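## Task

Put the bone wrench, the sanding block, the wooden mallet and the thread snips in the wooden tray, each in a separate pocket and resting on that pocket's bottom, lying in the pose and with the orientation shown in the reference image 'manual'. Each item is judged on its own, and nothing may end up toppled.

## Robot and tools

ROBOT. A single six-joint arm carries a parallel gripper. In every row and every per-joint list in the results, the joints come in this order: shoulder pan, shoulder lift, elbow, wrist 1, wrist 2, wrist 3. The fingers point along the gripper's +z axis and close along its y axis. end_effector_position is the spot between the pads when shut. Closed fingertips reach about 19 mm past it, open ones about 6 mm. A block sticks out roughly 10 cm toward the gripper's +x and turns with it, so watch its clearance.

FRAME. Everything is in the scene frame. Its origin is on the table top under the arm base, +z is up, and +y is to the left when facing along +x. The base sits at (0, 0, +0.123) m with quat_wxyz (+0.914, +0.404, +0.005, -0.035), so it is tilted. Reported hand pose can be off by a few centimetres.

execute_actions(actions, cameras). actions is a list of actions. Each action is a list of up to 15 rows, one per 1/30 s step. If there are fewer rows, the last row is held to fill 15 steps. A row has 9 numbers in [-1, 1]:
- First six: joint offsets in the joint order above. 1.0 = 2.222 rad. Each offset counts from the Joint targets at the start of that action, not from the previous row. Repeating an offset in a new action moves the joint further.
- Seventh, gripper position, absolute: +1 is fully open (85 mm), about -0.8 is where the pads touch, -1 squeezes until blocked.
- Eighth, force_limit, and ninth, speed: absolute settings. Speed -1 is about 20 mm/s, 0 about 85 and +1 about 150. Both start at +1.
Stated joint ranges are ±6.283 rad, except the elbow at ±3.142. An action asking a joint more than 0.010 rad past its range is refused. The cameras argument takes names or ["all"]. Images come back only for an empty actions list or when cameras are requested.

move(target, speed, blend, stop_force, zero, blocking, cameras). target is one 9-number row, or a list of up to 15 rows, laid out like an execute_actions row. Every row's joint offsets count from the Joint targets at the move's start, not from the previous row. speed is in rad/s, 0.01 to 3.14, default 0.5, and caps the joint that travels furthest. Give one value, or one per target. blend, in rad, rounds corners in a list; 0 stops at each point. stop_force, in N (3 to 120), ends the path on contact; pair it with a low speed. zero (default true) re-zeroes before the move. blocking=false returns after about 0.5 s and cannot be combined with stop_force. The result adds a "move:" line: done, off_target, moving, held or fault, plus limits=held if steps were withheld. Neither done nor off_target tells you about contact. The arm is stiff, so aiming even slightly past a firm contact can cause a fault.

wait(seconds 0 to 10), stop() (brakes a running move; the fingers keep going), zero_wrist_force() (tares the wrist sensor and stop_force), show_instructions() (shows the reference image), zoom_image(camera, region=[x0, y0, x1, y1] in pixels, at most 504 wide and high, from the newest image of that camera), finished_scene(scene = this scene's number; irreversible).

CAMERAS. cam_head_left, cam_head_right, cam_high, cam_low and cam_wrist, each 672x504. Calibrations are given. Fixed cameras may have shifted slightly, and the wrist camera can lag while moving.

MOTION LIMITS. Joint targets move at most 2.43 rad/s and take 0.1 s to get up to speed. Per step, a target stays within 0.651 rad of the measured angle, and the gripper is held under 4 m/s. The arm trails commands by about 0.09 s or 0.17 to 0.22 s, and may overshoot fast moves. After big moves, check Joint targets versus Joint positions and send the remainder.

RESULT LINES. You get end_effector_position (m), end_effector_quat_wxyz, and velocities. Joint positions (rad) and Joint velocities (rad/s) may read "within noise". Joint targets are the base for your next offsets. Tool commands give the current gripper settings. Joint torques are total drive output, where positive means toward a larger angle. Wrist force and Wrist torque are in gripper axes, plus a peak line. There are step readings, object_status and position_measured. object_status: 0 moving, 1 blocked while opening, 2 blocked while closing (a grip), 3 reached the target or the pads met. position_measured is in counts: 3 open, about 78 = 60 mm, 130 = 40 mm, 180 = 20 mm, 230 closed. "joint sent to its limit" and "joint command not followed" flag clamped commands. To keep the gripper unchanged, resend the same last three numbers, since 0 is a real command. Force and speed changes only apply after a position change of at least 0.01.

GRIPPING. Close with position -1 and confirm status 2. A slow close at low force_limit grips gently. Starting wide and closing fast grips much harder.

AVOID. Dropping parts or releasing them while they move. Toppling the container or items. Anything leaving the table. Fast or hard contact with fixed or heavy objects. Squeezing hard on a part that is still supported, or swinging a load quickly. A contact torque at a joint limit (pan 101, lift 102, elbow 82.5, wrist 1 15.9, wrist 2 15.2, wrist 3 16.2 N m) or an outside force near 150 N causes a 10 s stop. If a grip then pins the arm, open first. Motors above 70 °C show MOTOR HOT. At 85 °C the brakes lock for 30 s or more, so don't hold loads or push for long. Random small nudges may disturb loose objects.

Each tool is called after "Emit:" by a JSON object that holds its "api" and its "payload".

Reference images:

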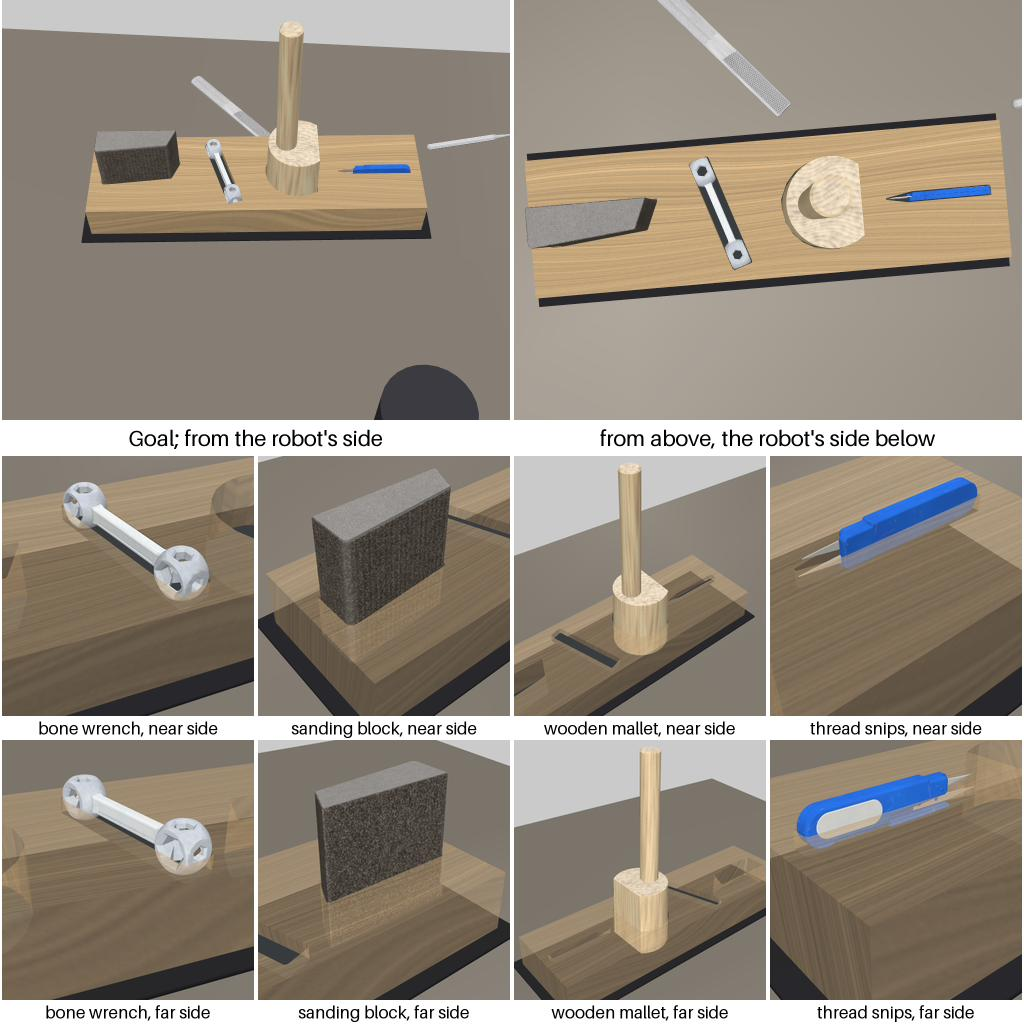

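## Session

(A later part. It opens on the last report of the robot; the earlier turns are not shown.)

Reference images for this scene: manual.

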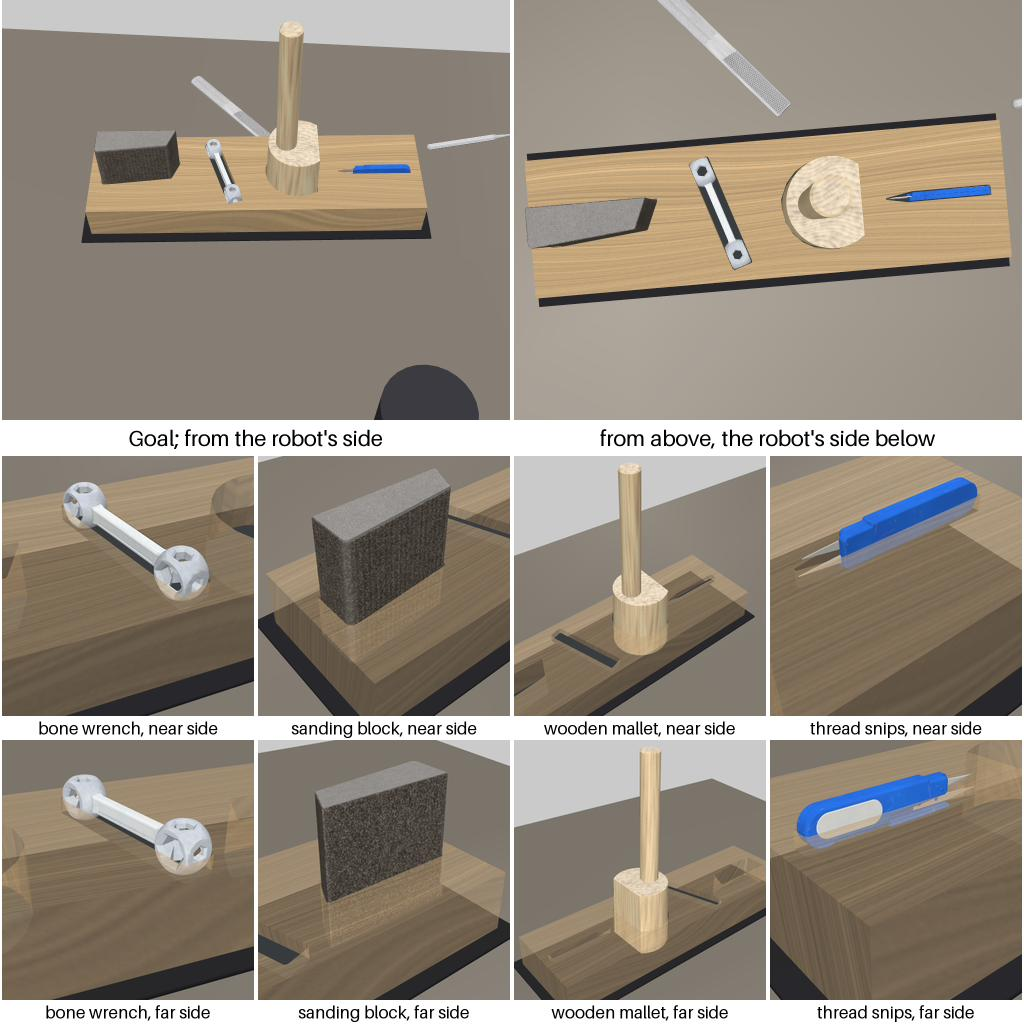

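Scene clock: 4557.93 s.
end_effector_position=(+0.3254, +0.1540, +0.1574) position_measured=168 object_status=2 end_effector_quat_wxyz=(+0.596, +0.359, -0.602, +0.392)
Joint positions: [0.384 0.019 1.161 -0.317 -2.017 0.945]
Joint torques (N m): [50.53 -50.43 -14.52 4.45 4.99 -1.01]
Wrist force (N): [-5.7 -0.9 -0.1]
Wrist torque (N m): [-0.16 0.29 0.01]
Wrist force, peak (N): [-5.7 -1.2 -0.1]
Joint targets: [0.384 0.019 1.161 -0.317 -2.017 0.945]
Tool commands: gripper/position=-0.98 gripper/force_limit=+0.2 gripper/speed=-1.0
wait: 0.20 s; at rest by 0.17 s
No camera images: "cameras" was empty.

Emit:
{"api": "move", "payload": {"target": [-0.01602, 0.01526, -0.00351, -0.00563, -0.01053, 0.0135, -0.98, 0.2, -1], "speed": 0.014, "stop_force": 8, "cameras": ["cam_head_left", "cam_low"]}}

Emit:
{"api": "zoom_image", "payload": {"camera": "cam_low", "region": [350, 150, 450, 260]}}

Scene clock: 4573.27 s.
end_effector_position=(+0.3255, +0.1541, +0.1451) position_measured=168 object_status=2 end_effector_quat_wxyz=(+0.596, +0.359, -0.602, +0.392)
Joint positions: [0.367 0.036 1.157 -0.323 -2.029 0.959]
Joint torques (N m): [54.19 -56.56 1.82 3.08 3.09 -1.15]
Wrist force (N): [2.9 -3.0 -2.4]
Wrist torque (N m): [-0.18 0.05 0.03]
Wrist force, peak (N): [10.2 -4.6 -3.9]
Joint targets: [0.367 0.036 1.157 -0.323 -2.029 0.959]
move: contact; the shoulder pan is farthest, 0.018 rad from its target
Images, in order (width x height): cam_head_left 672x504, cam_low 672x504.

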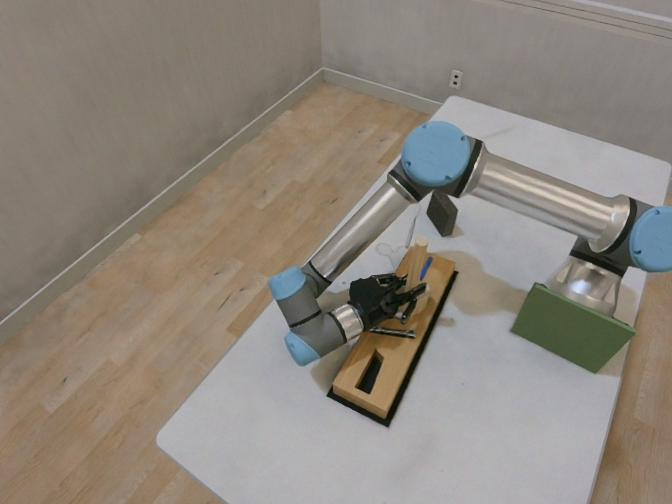

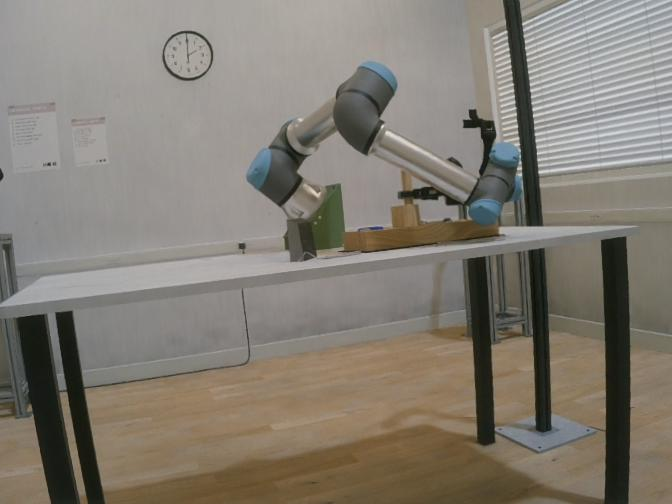

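Scaled by 4.582 from the camera's 672x504 image, which has a finer 960x720 frame.

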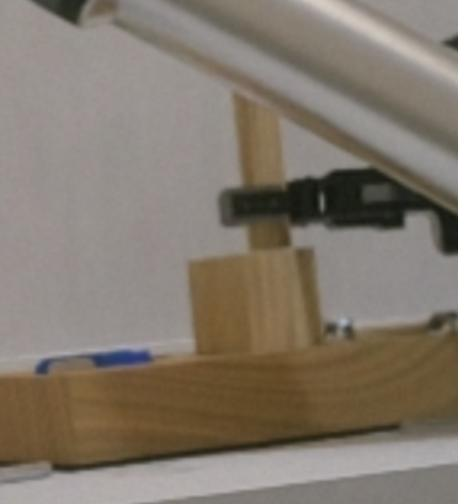

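Emit:
{"api": "move", "payload": {"target": [0.00064, -0.00061, 0.00014, 0.000225, 0.00042, -0.00054, -0.98, 0.2, -1], "speed": 0.02, "cameras": []}}

Scene clock: 4585.43 s.
end_effector_position=(+0.3255, +0.1541, +0.1461) position_measured=168 object_status=2 end_effector_quat_wxyz=(+0.596, +0.359, -0.602, +0.392)
Joint positions: [0.368 0.034 1.158 -0.323 -2.028 0.958]
Joint torques (N m): [55.3 -57.87 0.94 5.44 5.45 -0.79]
Wrist force (N): [-5.5 -0.9 0.0]
Wrist torque (N m): [-0.16 0.26 0.01]
Wrist force, peak (N): [-6.1 -1.1 -0.1]
Joint targets: [0.368 0.034 1.158 -0.323 -2.028 0.958]
move: done
No camera images: "cameras" was empty.

Emit:
{"api": "move", "payload": {"target": [-0.00128, 0.00122, -0.00028, -0.00045, -0.00084, 0.00108, -0.98, 0.2, -1], "speed": 0.01, "stop_force": 4, "cameras": []}}

Scene clock: 4591.13 s.
end_effector_position=(+0.3255, +0.1540, +0.1453) position_measured=168 object_status=2 end_effector_quat_wxyz=(+0.596, +0.359, -0.602, +0.392)
Joint positions: [0.367 0.035 1.158 -0.323 -2.029 0.959]
Joint torques (N m): [54.7 -56.73 0.63 4.64 4.38 -1.06]
Wrist force (N): [1.2 -3.5 -1.8]
Wrist torque (N m): [-0.16 0.10 0.11]
Wrist force, peak (N): [-5.7 -1.0 0.0]
Joint targets: [0.367 0.035 1.158 -0.323 -2.029 0.959]
move: contact
No camera images: "cameras" was empty.

Emit:
{"api": "move", "payload": {"target": [0, 0, 0, 0, 0, 0, 0.3, -1, -1], "speed": 0.1, "cameras": ["cam_head_left", "cam_low"]}}

Emit:
{"api": "zoom_image", "payload": {"camera": "cam_low", "region": [350, 150, 450, 260]}}

Scene clock: 4599.40 s.
end_effector_position=(+0.3255, +0.1540, +0.1453) position_measured=91 object_status=0 end_effector_quat_wxyz=(+0.596, +0.359, -0.602, +0.392)
Joint positions: [0.367 0.035 1.158 -0.323 -2.029 0.959]
Joint torques (N m): [55.82 -56.33 0.29 4.66 4.12 -1.12]
Wrist force (N): [-1.1 -1.1 0.0]
Wrist torque (N m): [-0.17 0.24 0.03]
Wrist force, peak (N): [2.1 -3.8 -1.9]
Joint targets: [0.367 0.035 1.158 -0.323 -2.029 0.959]
move: done
Images, in order (width x height): cam_head_left 672x504, cam_low 672x504.

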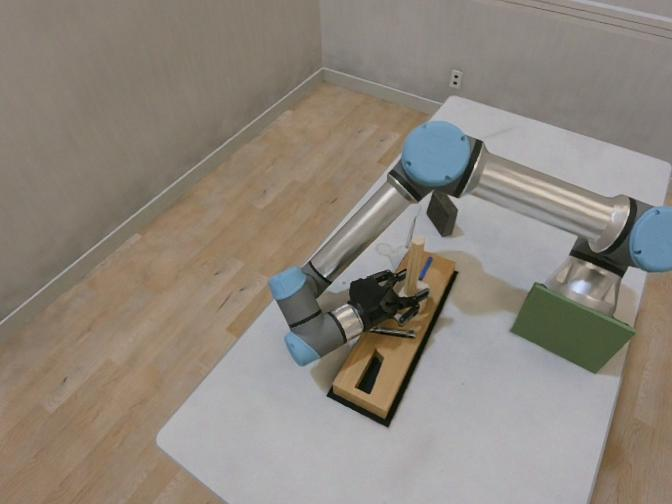

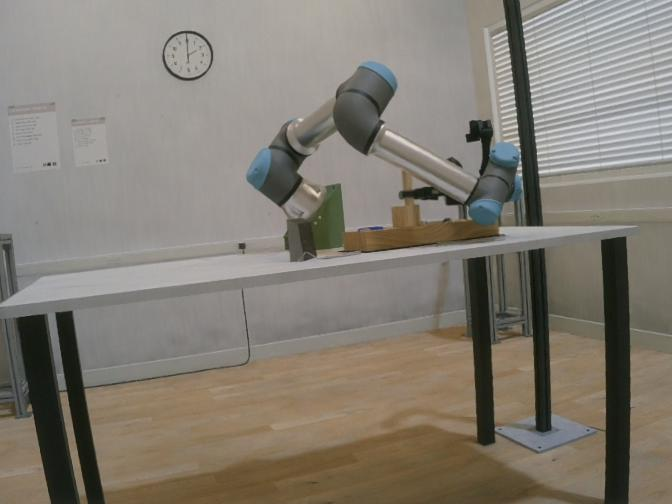

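Scaled by 4.582 from the camera's 672x504 image, which has a finer 960x720 frame.

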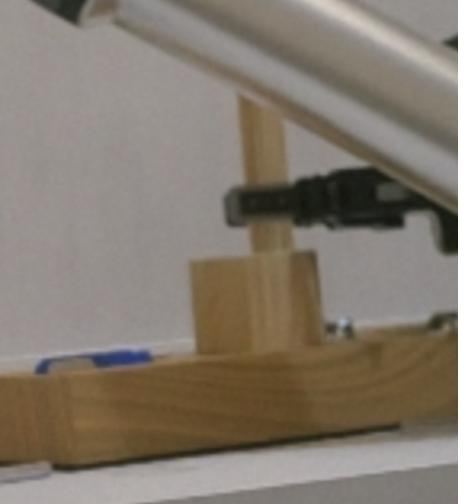

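Emit:
{"api": "move", "payload": {"target": [0.01314, 0.04428, -0.07885, 0.02988, 0.00918, -0.01098, 0.3, -1, -1], "speed": 0.15, "cameras": ["cam_head_left", "cam_high", "cam_low"]}}

Emit:
{"api": "zoom_image", "payload": {"camera": "cam_head_left", "region": [375, 220, 455, 320]}}

Emit:
{"api": "zoom_image", "payload": {"camera": "cam_high", "region": [315, 230, 395, 320]}}

Scene clock: 4617.90 s.
end_effector_position=(+0.3410, +0.1902, +0.1406) position_measured=91 object_status=3 end_effector_quat_wxyz=(+0.596, +0.358, -0.602, +0.392)
Joint positions: [0.396 0.134 0.982 -0.256 -2.008 0.935]
Joint torques (N m): [34.5 -61.23 0.44 0.48 2.03 1.07]
Wrist force (N): [-0.6 -0.8 -0.1]
Wrist torque (N m): [-0.15 0.12 0.10]
Wrist force, peak (N): [-1.3 -1.2 0.0]
Joint targets: [0.396 0.134 0.982 -0.257 -2.008 0.935]
move: done
Images, in order (width x height): cam_head_left 672x504, cam_high 672x504, cam_low 672x504.

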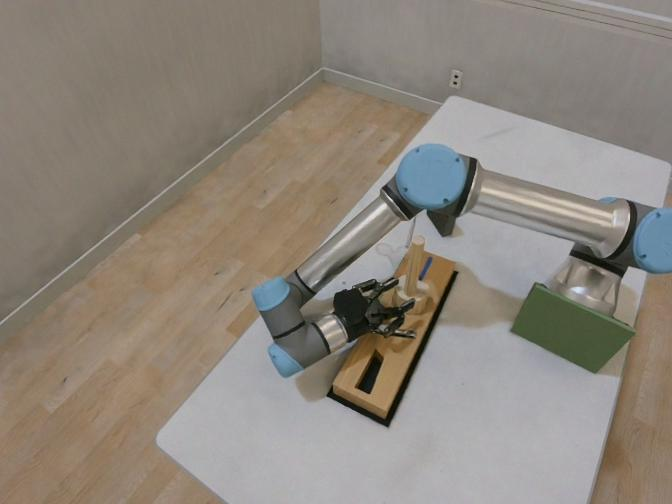

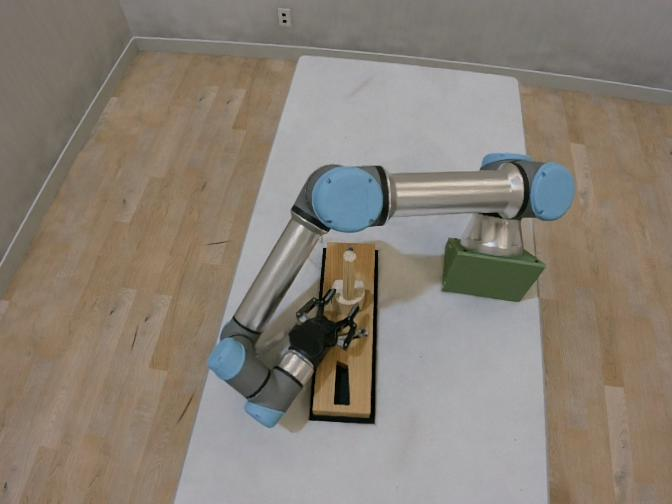

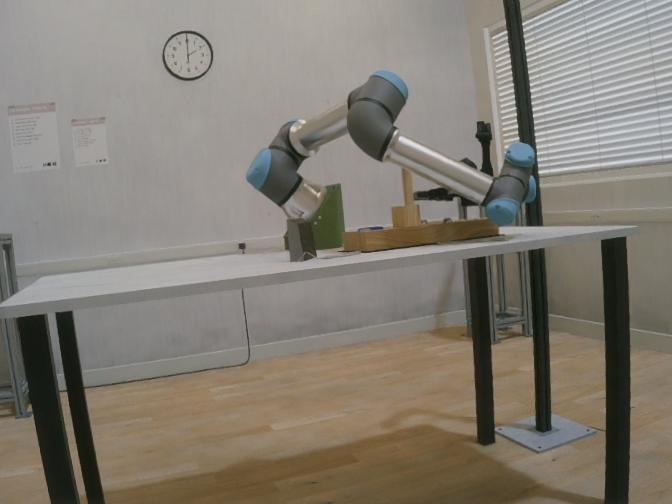

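Scaled by 5.040 from the camera's 672x504 image, which has a finer 960x720 frame.

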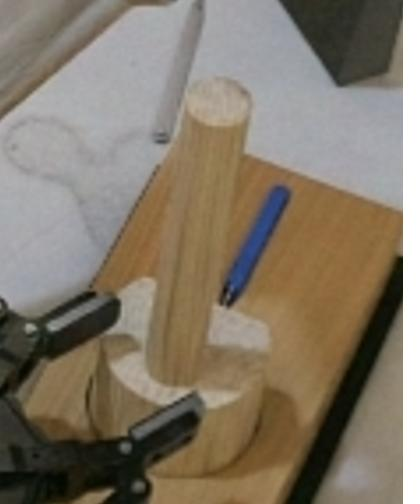

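Scaled by 5.600 from the camera's 672x504 image, which has a finer 960x720 frame.

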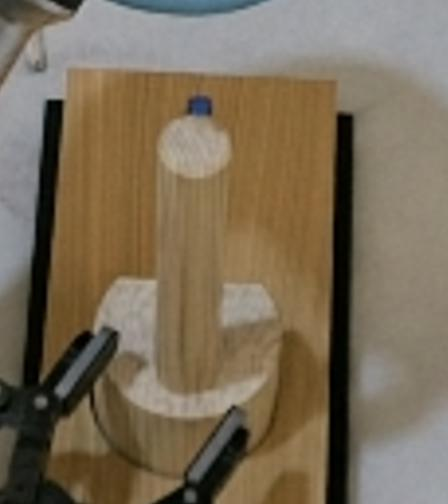

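Emit:
{"api": "move", "payload": {"target": [[0.02232, 0.03591, -0.07822, 0.03434, 0.01526, -0.01863, 0.3, -1, -1], [0.17102, -0.06796, -0.19217, 0.21467, 0.12061, -0.13141, 0.3, -1, -1], [-0.04905, -0.39244, 0.036, -0.13996, 0.27363, -0.01845, 0.3, -1, -1], [-0.38645, -0.44293, 0.0982, -0.31976, 0.11562, -0.11373, 0.3, -1, -1]], "speed": [0.3, 0.7, 0.7, 0.6], "blend": [0.03, 0.1, 0.1, 0], "cameras": ["cam_head_left", "cam_wrist", "cam_low"]}}

Scene clock: 4841.60 s.
end_effector_position=(+0.4731, -0.2154, +0.0784) position_measured=91 object_status=3 end_effector_quat_wxyz=(-0.595, +0.252, +0.735, +0.205)
Joint positions: [-0.463 -0.851 1.201 -0.967 -1.751 0.682]
Joint torques (N m): [43.11 -22.9 -17.62 3.05 2.56 0.51]
Wrist force (N): [-0.6 -1.1 0.1]
Wrist torque (N m): [-0.23 0.10 0.10]
Wrist force, peak (N): [-8.1 0.8 -0.3]
Joint targets: [-0.463 -0.850 1.201 -0.967 -1.751 0.682]
move: done
camera_calibration:
cam_wrist: T_world_to_cam=[[0.624652, 0.780873, -0.00688555, -0.116172], [0.417694, -0.341554, -0.841946, -0.189143], [-0.659804, 0.523047, -0.539519, 0.59665], [0, 0, 0, 1]] pos_world=[0.545244, -0.285963, 0.161856]
Images, in order (width x height): cam_head_left 672x504, cam_low 672x504, cam_wrist 672x504.

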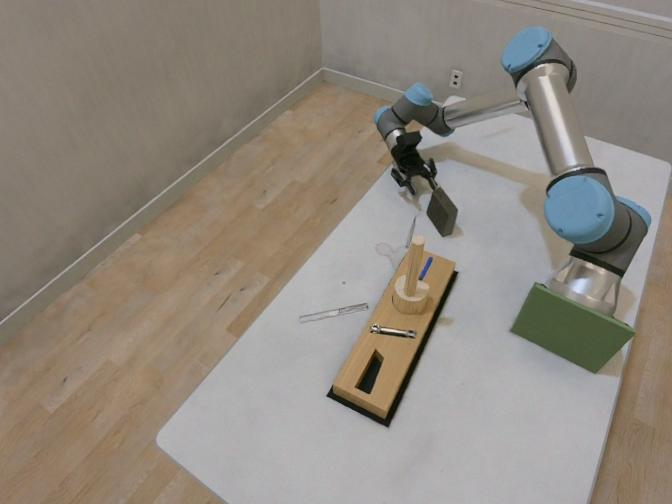

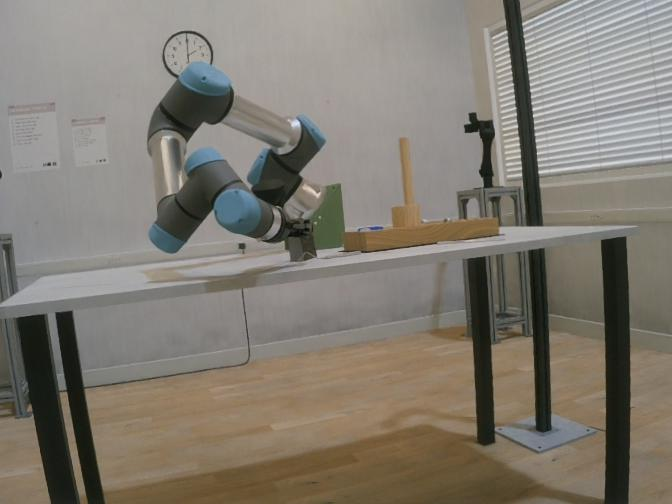

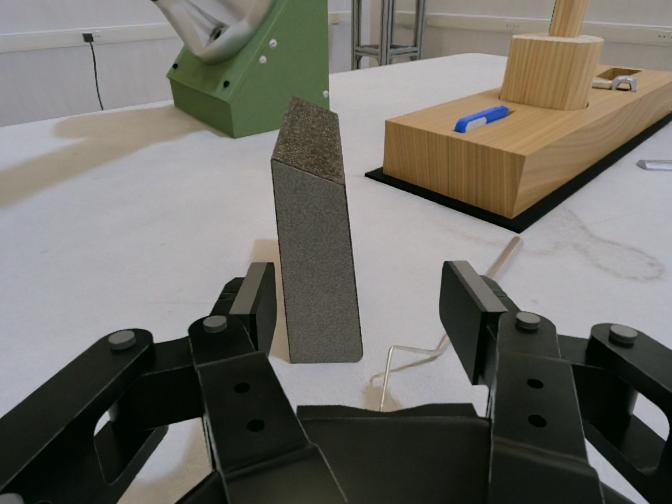

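Emit:
{"api": "move", "payload": {"target": [[-0.00738, -0.00986, 0.00639, 0.0027, -0.00603, -0.00446, 0.3, -1, -1], [-0.01575, -0.04626, 0.11476, -0.07025, -0.01287, -0.00945, 0.3, -1, -1]], "speed": [0.05, 0.1], "stop_force": 6, "cameras": ["cam_wrist", "cam_low"]}}

Emit:
{"api": "zoom_image", "payload": {"camera": "cam_low", "region": [260, 190, 360, 280]}}

Scene clock: 4893.23 s.
end_effector_position=(+0.4152, -0.1893, +0.0651) position_measured=91 object_status=3 end_effector_quat_wxyz=(-0.595, +0.252, +0.735, +0.205)
Joint positions: [-0.498 -0.953 1.456 -1.123 -1.78 0.661]
Joint torques (N m): [44.09 -19.7 -14.93 4.34 3.4 1.05]
Wrist force (N): [-0.7 -0.8 -0.1]
Wrist torque (N m): [-0.18 0.09 0.04]
Wrist force, peak (N): [-0.9 -1.5 0.0]
Joint targets: [-0.498 -0.953 1.456 -1.123 -1.780 0.661]
move: done
camera_calibration:
cam_wrist: T_world_to_cam=[[0.624453, 0.781034, -0.00660366, -0.100381], [0.417792, -0.341153, -0.84206, -0.167169], [-0.659931, 0.523068, -0.539344, 0.537662], [0, 0, 0, 1]] pos_world=[0.487344, -0.259863, 0.148555]
Images, in order (width x height): cam_low 672x504, cam_wrist 672x504.

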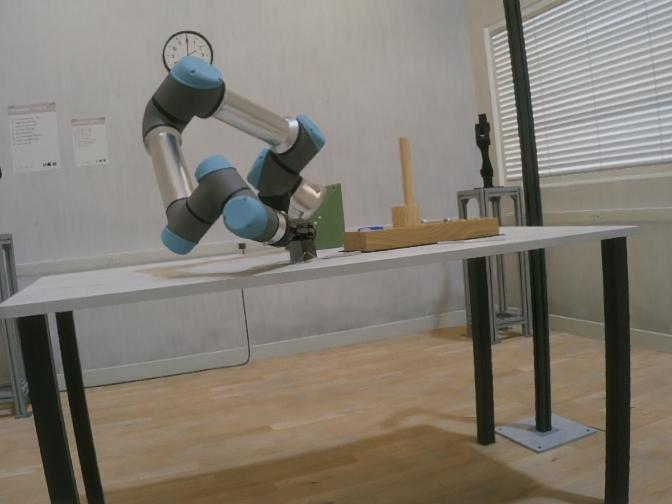

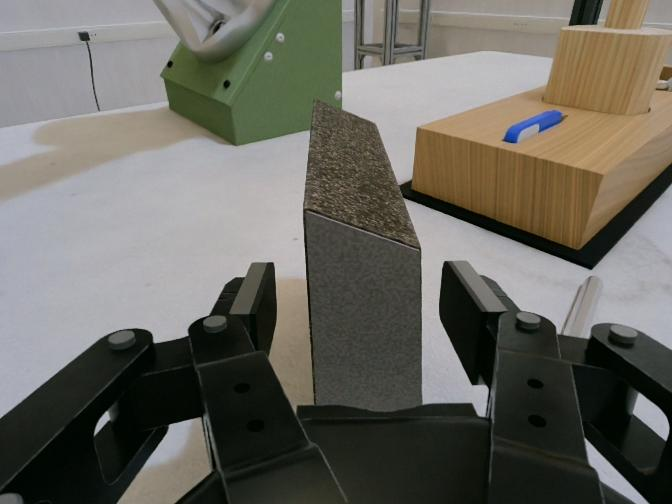

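Scaled by 5.040 from the camera's 672x504 image, which has a finer 960x720 frame.

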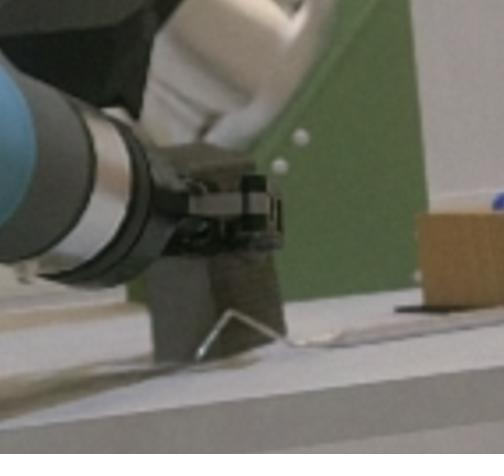

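Emit:
{"api": "move", "payload": {"target": [[0, 0, 0, 0, 0, 0, -1, -1, -1], [0, 0, 0, 0, 0, 0, -0.98, -0.3, -1]], "speed": 0.1, "cameras": ["cam_wrist"]}}

Scene clock: 4905.73 s.
end_effector_position=(+0.4153, -0.1892, +0.0651) position_measured=157 object_status=2 end_effector_quat_wxyz=(-0.595, +0.252, +0.735, +0.205)
Joint positions: [-0.498 -0.953 1.456 -1.123 -1.78 0.661]
Joint torques (N m): [56.66 -19.55 -10.57 0.76 1.6 1.07]
Wrist force (N): [4.5 -0.9 -3.0]
Wrist torque (N m): [-0.22 -0.02 -0.03]
Wrist force, peak (N): [4.5 -0.9 -3.0]
Joint targets: [-0.498 -0.953 1.456 -1.123 -1.780 0.661]
move: done
camera_calibration:
cam_wrist: T_world_to_cam=[[0.624411, 0.781067, -0.00663737, -0.100347], [0.417764, -0.341131, -0.842082, -0.167147], [-0.659987, 0.523033, -0.539308, 0.537675], [0, 0, 0, 1]] pos_world=[0.487344, -0.259863, 0.148555]
Images, in order (width x height): cam_wrist 672x504.

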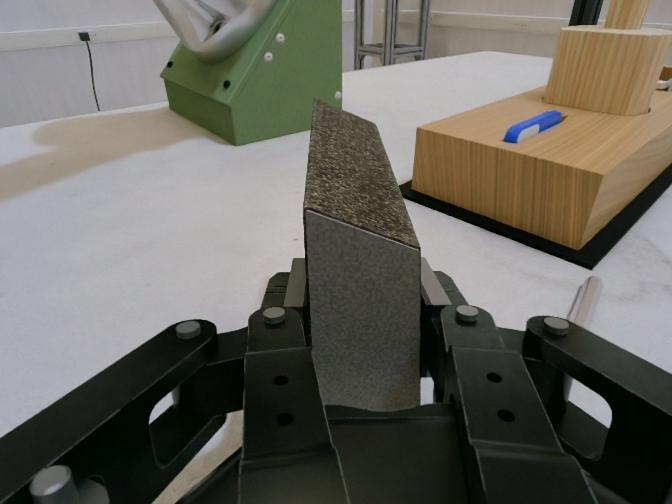

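Emit:
{"api": "move", "payload": {"target": [[0.02241, -0.02732, 0.00189, 0.02795, 0.01832, 0.01332, -0.98, -0.3, -1], [0.30108, 0.12736, -0.0532, 0.52525, 0.85999, 0.38114, -0.98, -0.3, -1]], "speed": [0.06, 0.8], "blend": [0.01, 0], "cameras": ["cam_head_left"]}}

Scene clock: 5031.40 s.
end_effector_position=(+0.5564, +0.2297, +0.5198) position_measured=157 object_status=2 end_effector_quat_wxyz=(+0.872, -0.381, +0.122, +0.282)
Joint positions: [0.172 -0.67 1.337 0.044 0.131 1.508]
Joint torques (N m): [21.32 -54.07 -1.77 1.36 0.95 0.91]
Wrist force (N): [1.0 0.9 -2.4]
Wrist torque (N m): [0.23 -0.13 0.16]
Wrist force, peak (N): [4.6 -0.8 -2.9]
Joint targets: [0.171 -0.670 1.337 0.044 0.131 1.508]
move: done
Images, in order (width x height): cam_head_left 672x504.

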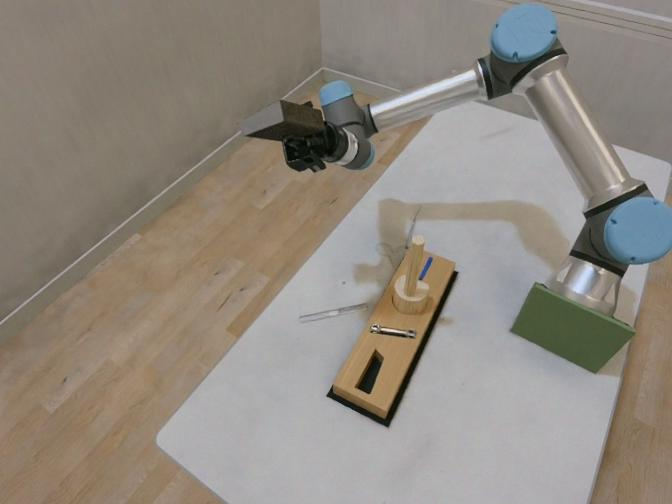

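Emit:
{"api": "move", "payload": {"target": [0.27862, 0.15473, -0.05509, 0.4973, 0.84167, 0.36782, -0.98, -0.3, -1], "speed": 0.7, "cameras": ["cam_head_left", "cam_high", "cam_low", "cam_wrist"]}}

Scene clock: 5038.10 s.
end_effector_position=(+0.3279, +0.3367, +0.2504) position_measured=157 object_status=2 end_effector_quat_wxyz=(-0.071, +0.728, -0.678, -0.077)
Joint positions: [0.791 -0.326 1.215 1.149 2.001 2.325]
Joint torques (N m): [11.62 -57.47 -4.13 1.71 1.47 0.83]
Wrist force (N): [0.4 -1.4 -0.9]
Wrist torque (N m): [-0.26 -0.03 0.14]
Wrist force, peak (N): [0.8 -0.5 -4.8]
Joint targets: [0.790 -0.326 1.215 1.149 2.001 2.325]
move: done
camera_calibration:
cam_wrist: T_world_to_cam=[[-0.997861, -0.0641578, 0.0125183, 0.356307], [-0.0472498, 0.840271, 0.540105, -0.386644], [-0.0451707, 0.538358, -0.841505, 0.173808], [0, 0, 0, 1]] pos_world=[0.345127, 0.254175, 0.350628]
Images, in order (width x height): cam_head_left 672x504, cam_high 672x504, cam_low 672x504, cam_wrist 672x504.

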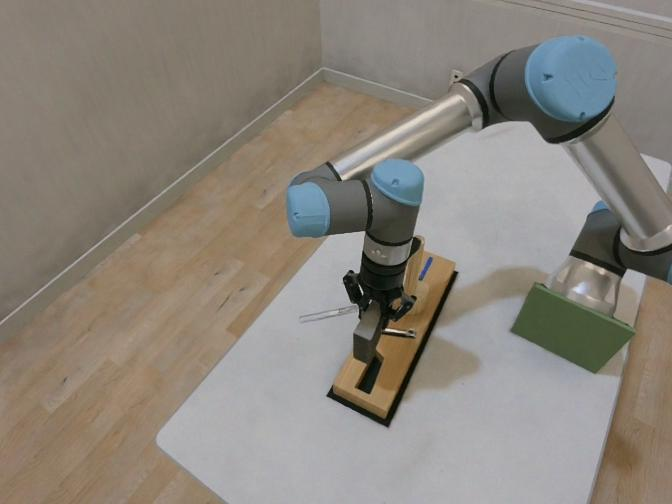

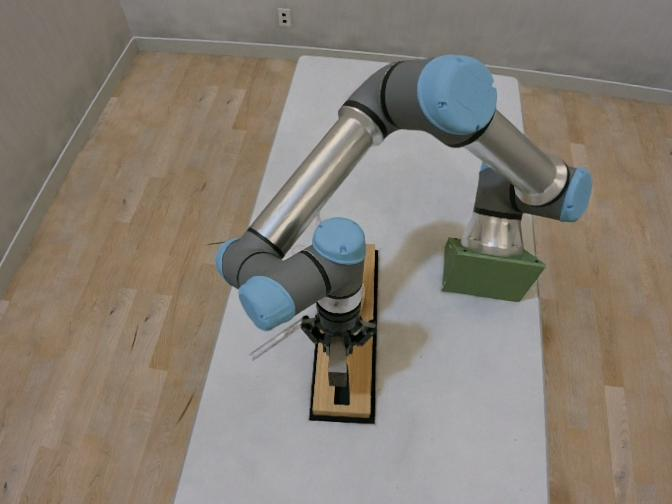

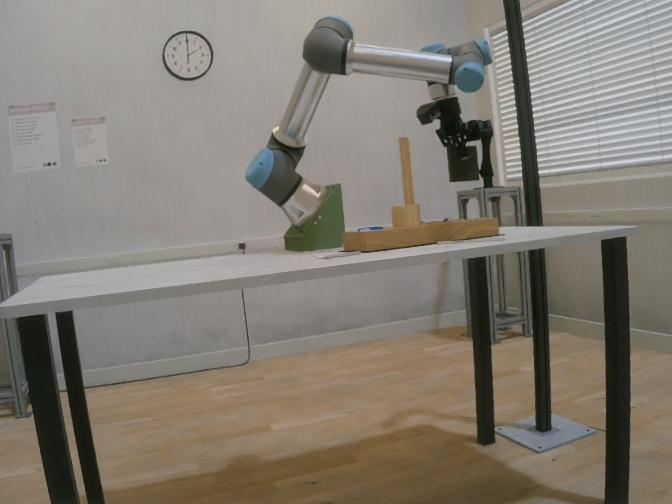

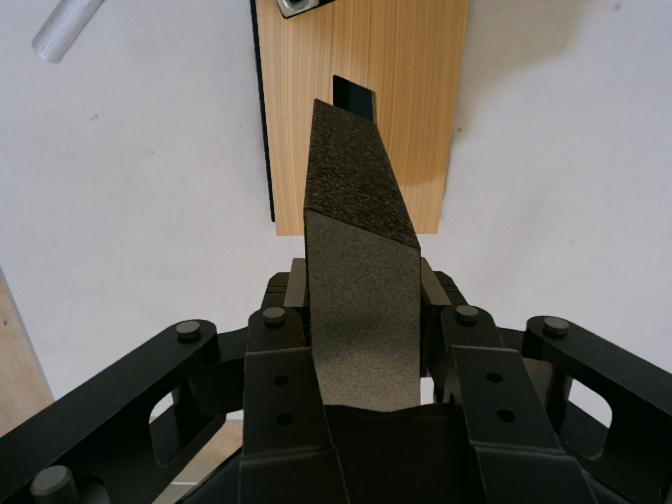

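Emit:
{"api": "move", "payload": {"target": [-0.03911, 0.01701, 0.05783, -0.09185, 0.01692, -0.03911, -0.98, -0.3, -1], "speed": 0.2, "cameras": ["cam_head_left", "cam_high", "cam_low"]}}

Emit:
{"api": "zoom_image", "payload": {"camera": "cam_head_left", "region": [320, 320, 420, 420]}}

Emit:
{"api": "zoom_image", "payload": {"camera": "cam_high", "region": [300, 340, 390, 430]}}

Emit:
{"api": "zoom_image", "payload": {"camera": "cam_low", "region": [420, 160, 510, 250]}}

Scene clock: 5050.77 s.
end_effector_position=(+0.3279, +0.3367, +0.1681) position_measured=157 object_status=2 end_effector_quat_wxyz=(-0.071, +0.728, -0.678, -0.077)
Joint positions: [0.703 -0.288 1.344 0.945 2.039 2.238]
Joint torques (N m): [43.95 -56.82 -23.79 4.91 -2.31 0.94]
Wrist force (N): [0.6 -0.5 -1.3]
Wrist torque (N m): [-0.11 -0.13 0.16]
Wrist force, peak (N): [0.4 -1.3 -2.5]
Joint targets: [0.703 -0.289 1.343 0.945 2.039 2.238]
move: done
Images, in order (width x height): cam_head_left 672x504, cam_high 672x504, cam_low 672x504.

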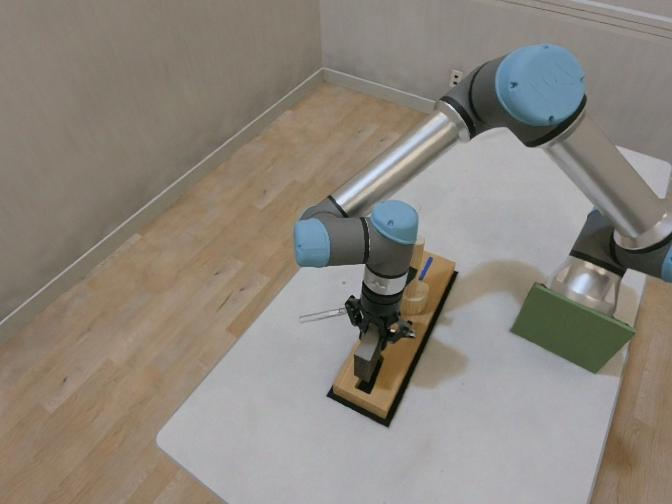

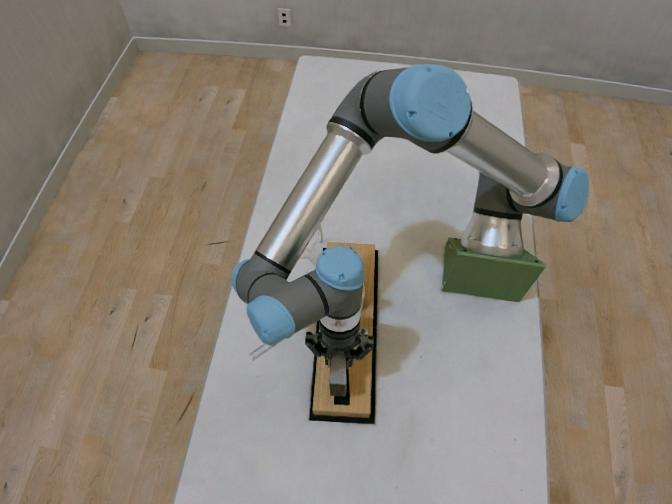

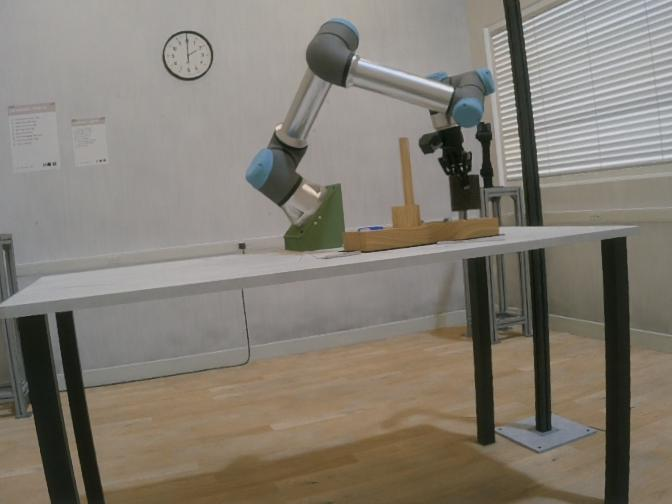

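Scaled by 5.040 from the camera's 672x504 image, which has a finer 960x720 frame.

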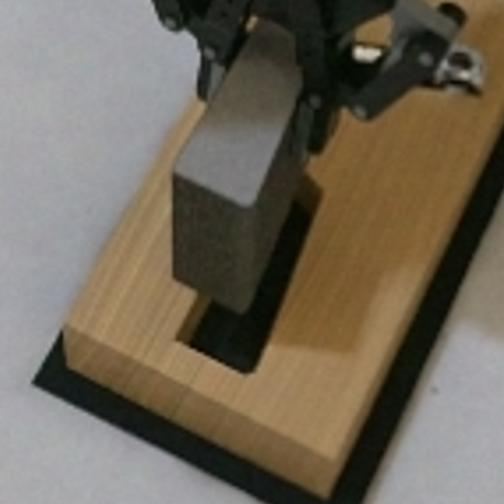

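Scaled by 5.600 from the camera's 672x504 image, which has a finer 960x720 frame.

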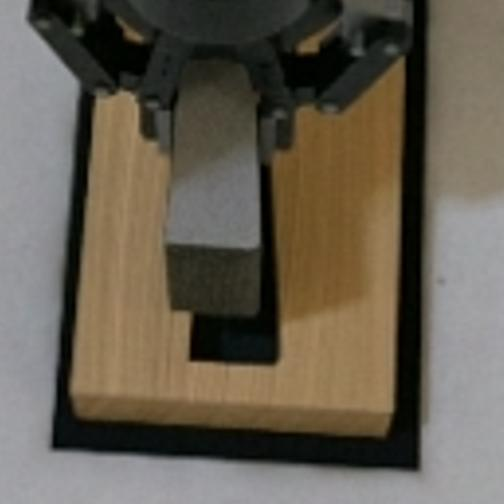

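Scaled by 5.600 from the camera's 672x504 image, which has a finer 960x720 frame.

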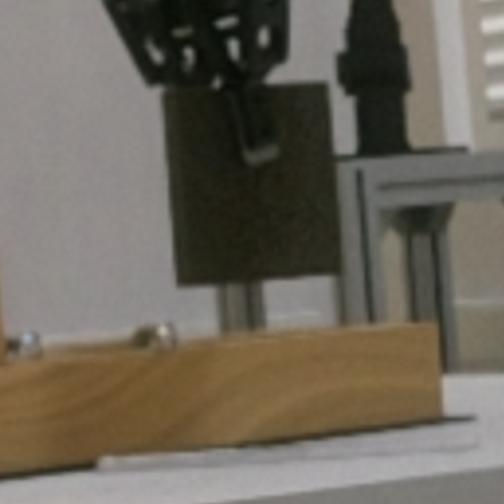

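Emit:
{"api": "zoom_image", "payload": {"camera": "cam_head_left", "region": [345, 340, 395, 400]}}

Emit:
{"api": "zoom_image", "payload": {"camera": "cam_high", "region": [322, 355, 362, 410]}}

Scaled by 8.400 from the camera's 672x504 image, which has a finer 960x720 frame.

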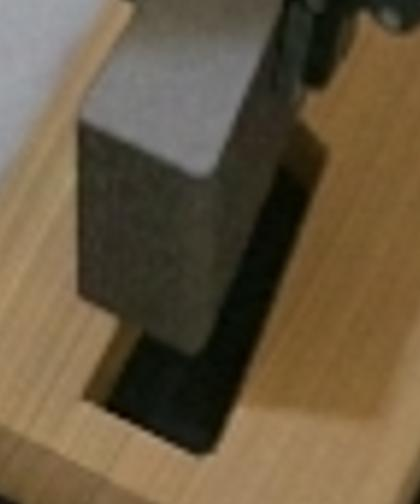

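Scaled by 9.164 from the camera's 672x504 image, which has a finer 960x720 frame.

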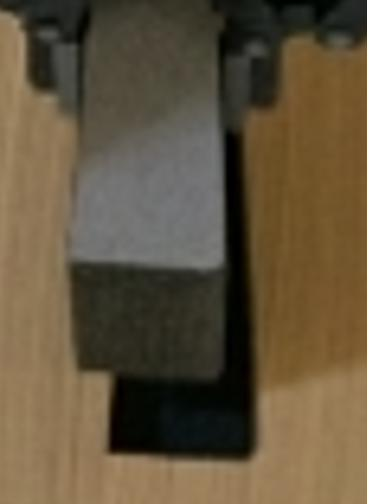

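Emit:
{"api": "move", "payload": {"target": [-0.00117, 0.0144, 0.00824, -0.02313, 0.0005, -0.00576, -0.98, -0.3, -1], "speed": 0.03, "stop_force": 8, "cameras": ["cam_head_left", "cam_high", "cam_low"]}}

Emit:
{"api": "zoom_image", "payload": {"camera": "cam_head_left", "region": [345, 350, 395, 400]}}

Emit:
{"api": "zoom_image", "payload": {"camera": "cam_high", "region": [322, 365, 362, 415]}}

Emit:
{"api": "zoom_image", "payload": {"camera": "cam_low", "region": [430, 170, 510, 250]}}

Scene clock: 5138.00 s.
end_effector_position=(+0.3183, +0.3474, +0.1463) position_measured=157 object_status=2 end_effector_quat_wxyz=(-0.072, +0.731, -0.674, -0.076)
Joint positions: [0.701 -0.257 1.362 0.893 2.04 2.226]
Joint torques (N m): [16.61 -57.07 -20.43 4.52 0.91 1.17]
Wrist force (N): [0.6 -0.6 -1.3]
Wrist torque (N m): [-0.13 -0.11 0.17]
Wrist force, peak (N): [0.4 -1.2 -1.7]
Joint targets: [0.701 -0.257 1.362 0.893 2.040 2.226]
move: done
Images, in order (width x height): cam_head_left 672x504, cam_high 672x504, cam_low 672x504.

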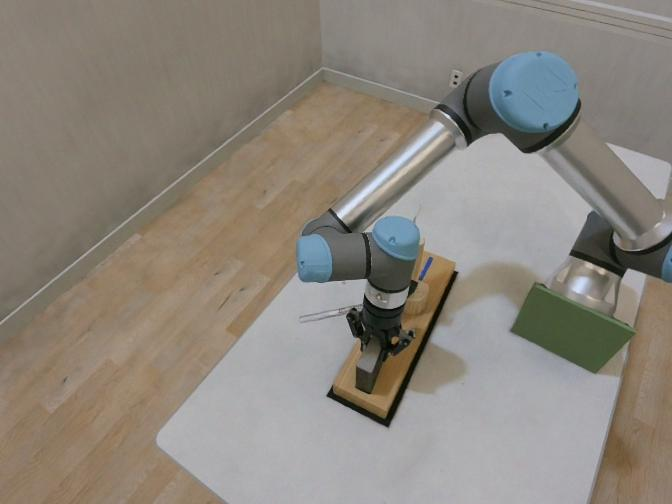

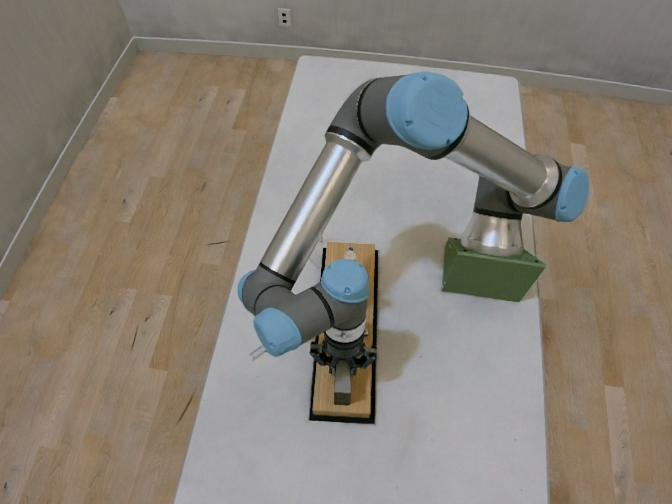

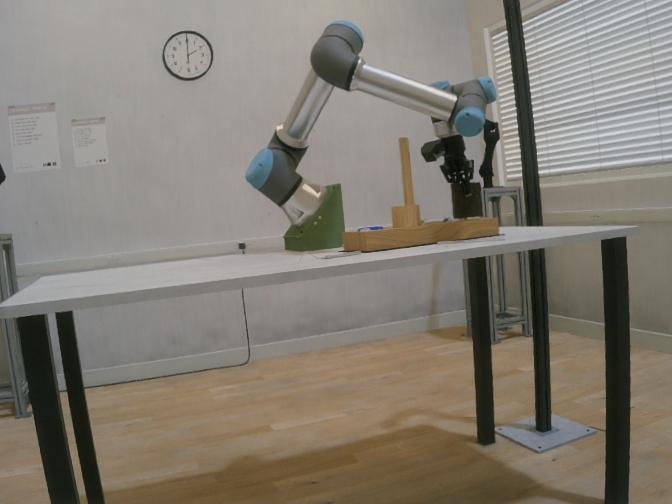

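Scaled by 10.080 from the camera's 672x504 image, which has a finer 960x720 frame.

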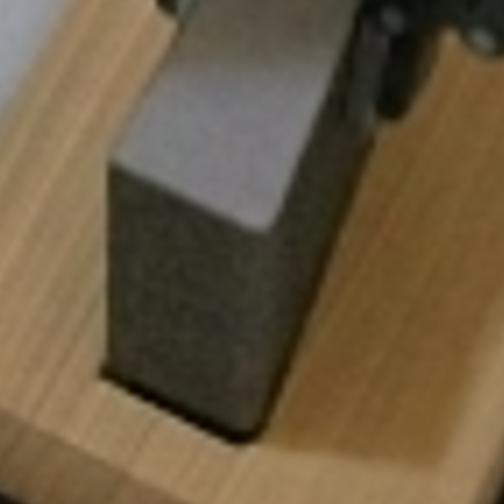

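Scaled by 10.080 from the camera's 672x504 image, which has a finer 960x720 frame.

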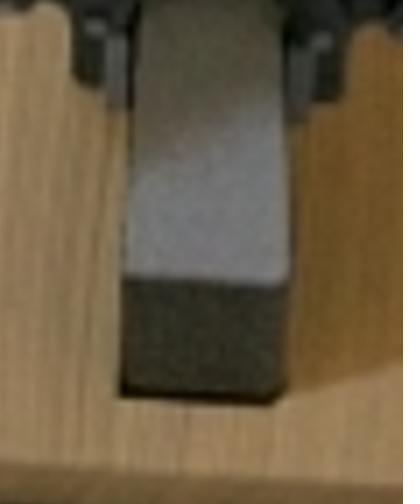

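Scaled by 6.300 from the camera's 672x504 image, which has a finer 960x720 frame.

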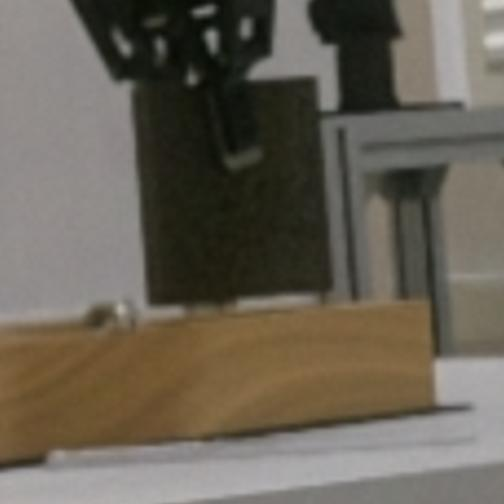

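Emit:
{"api": "zoom_image", "payload": {"camera": "cam_head_left", "region": [352, 358, 386, 396]}}

Emit:
{"api": "zoom_image", "payload": {"camera": "cam_head_right", "region": [345, 350, 395, 400]}}

Scaled by 13.263 from the camera's 672x504 image, which has a finer 960x720 frame.

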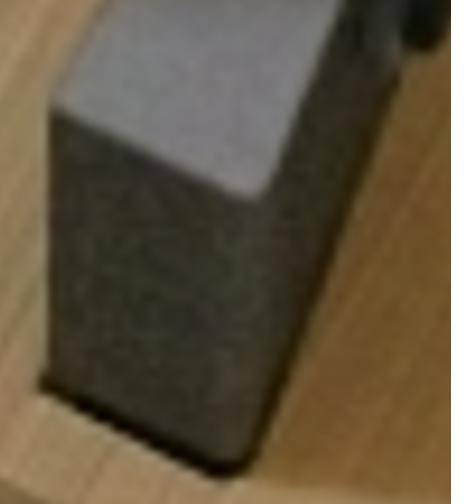

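This scene's latest camera images include none from cam_head_right. They are from: cam_head_left, cam_high, cam_low. cam_head_right's image comes with the result of a call that names it in "cameras".


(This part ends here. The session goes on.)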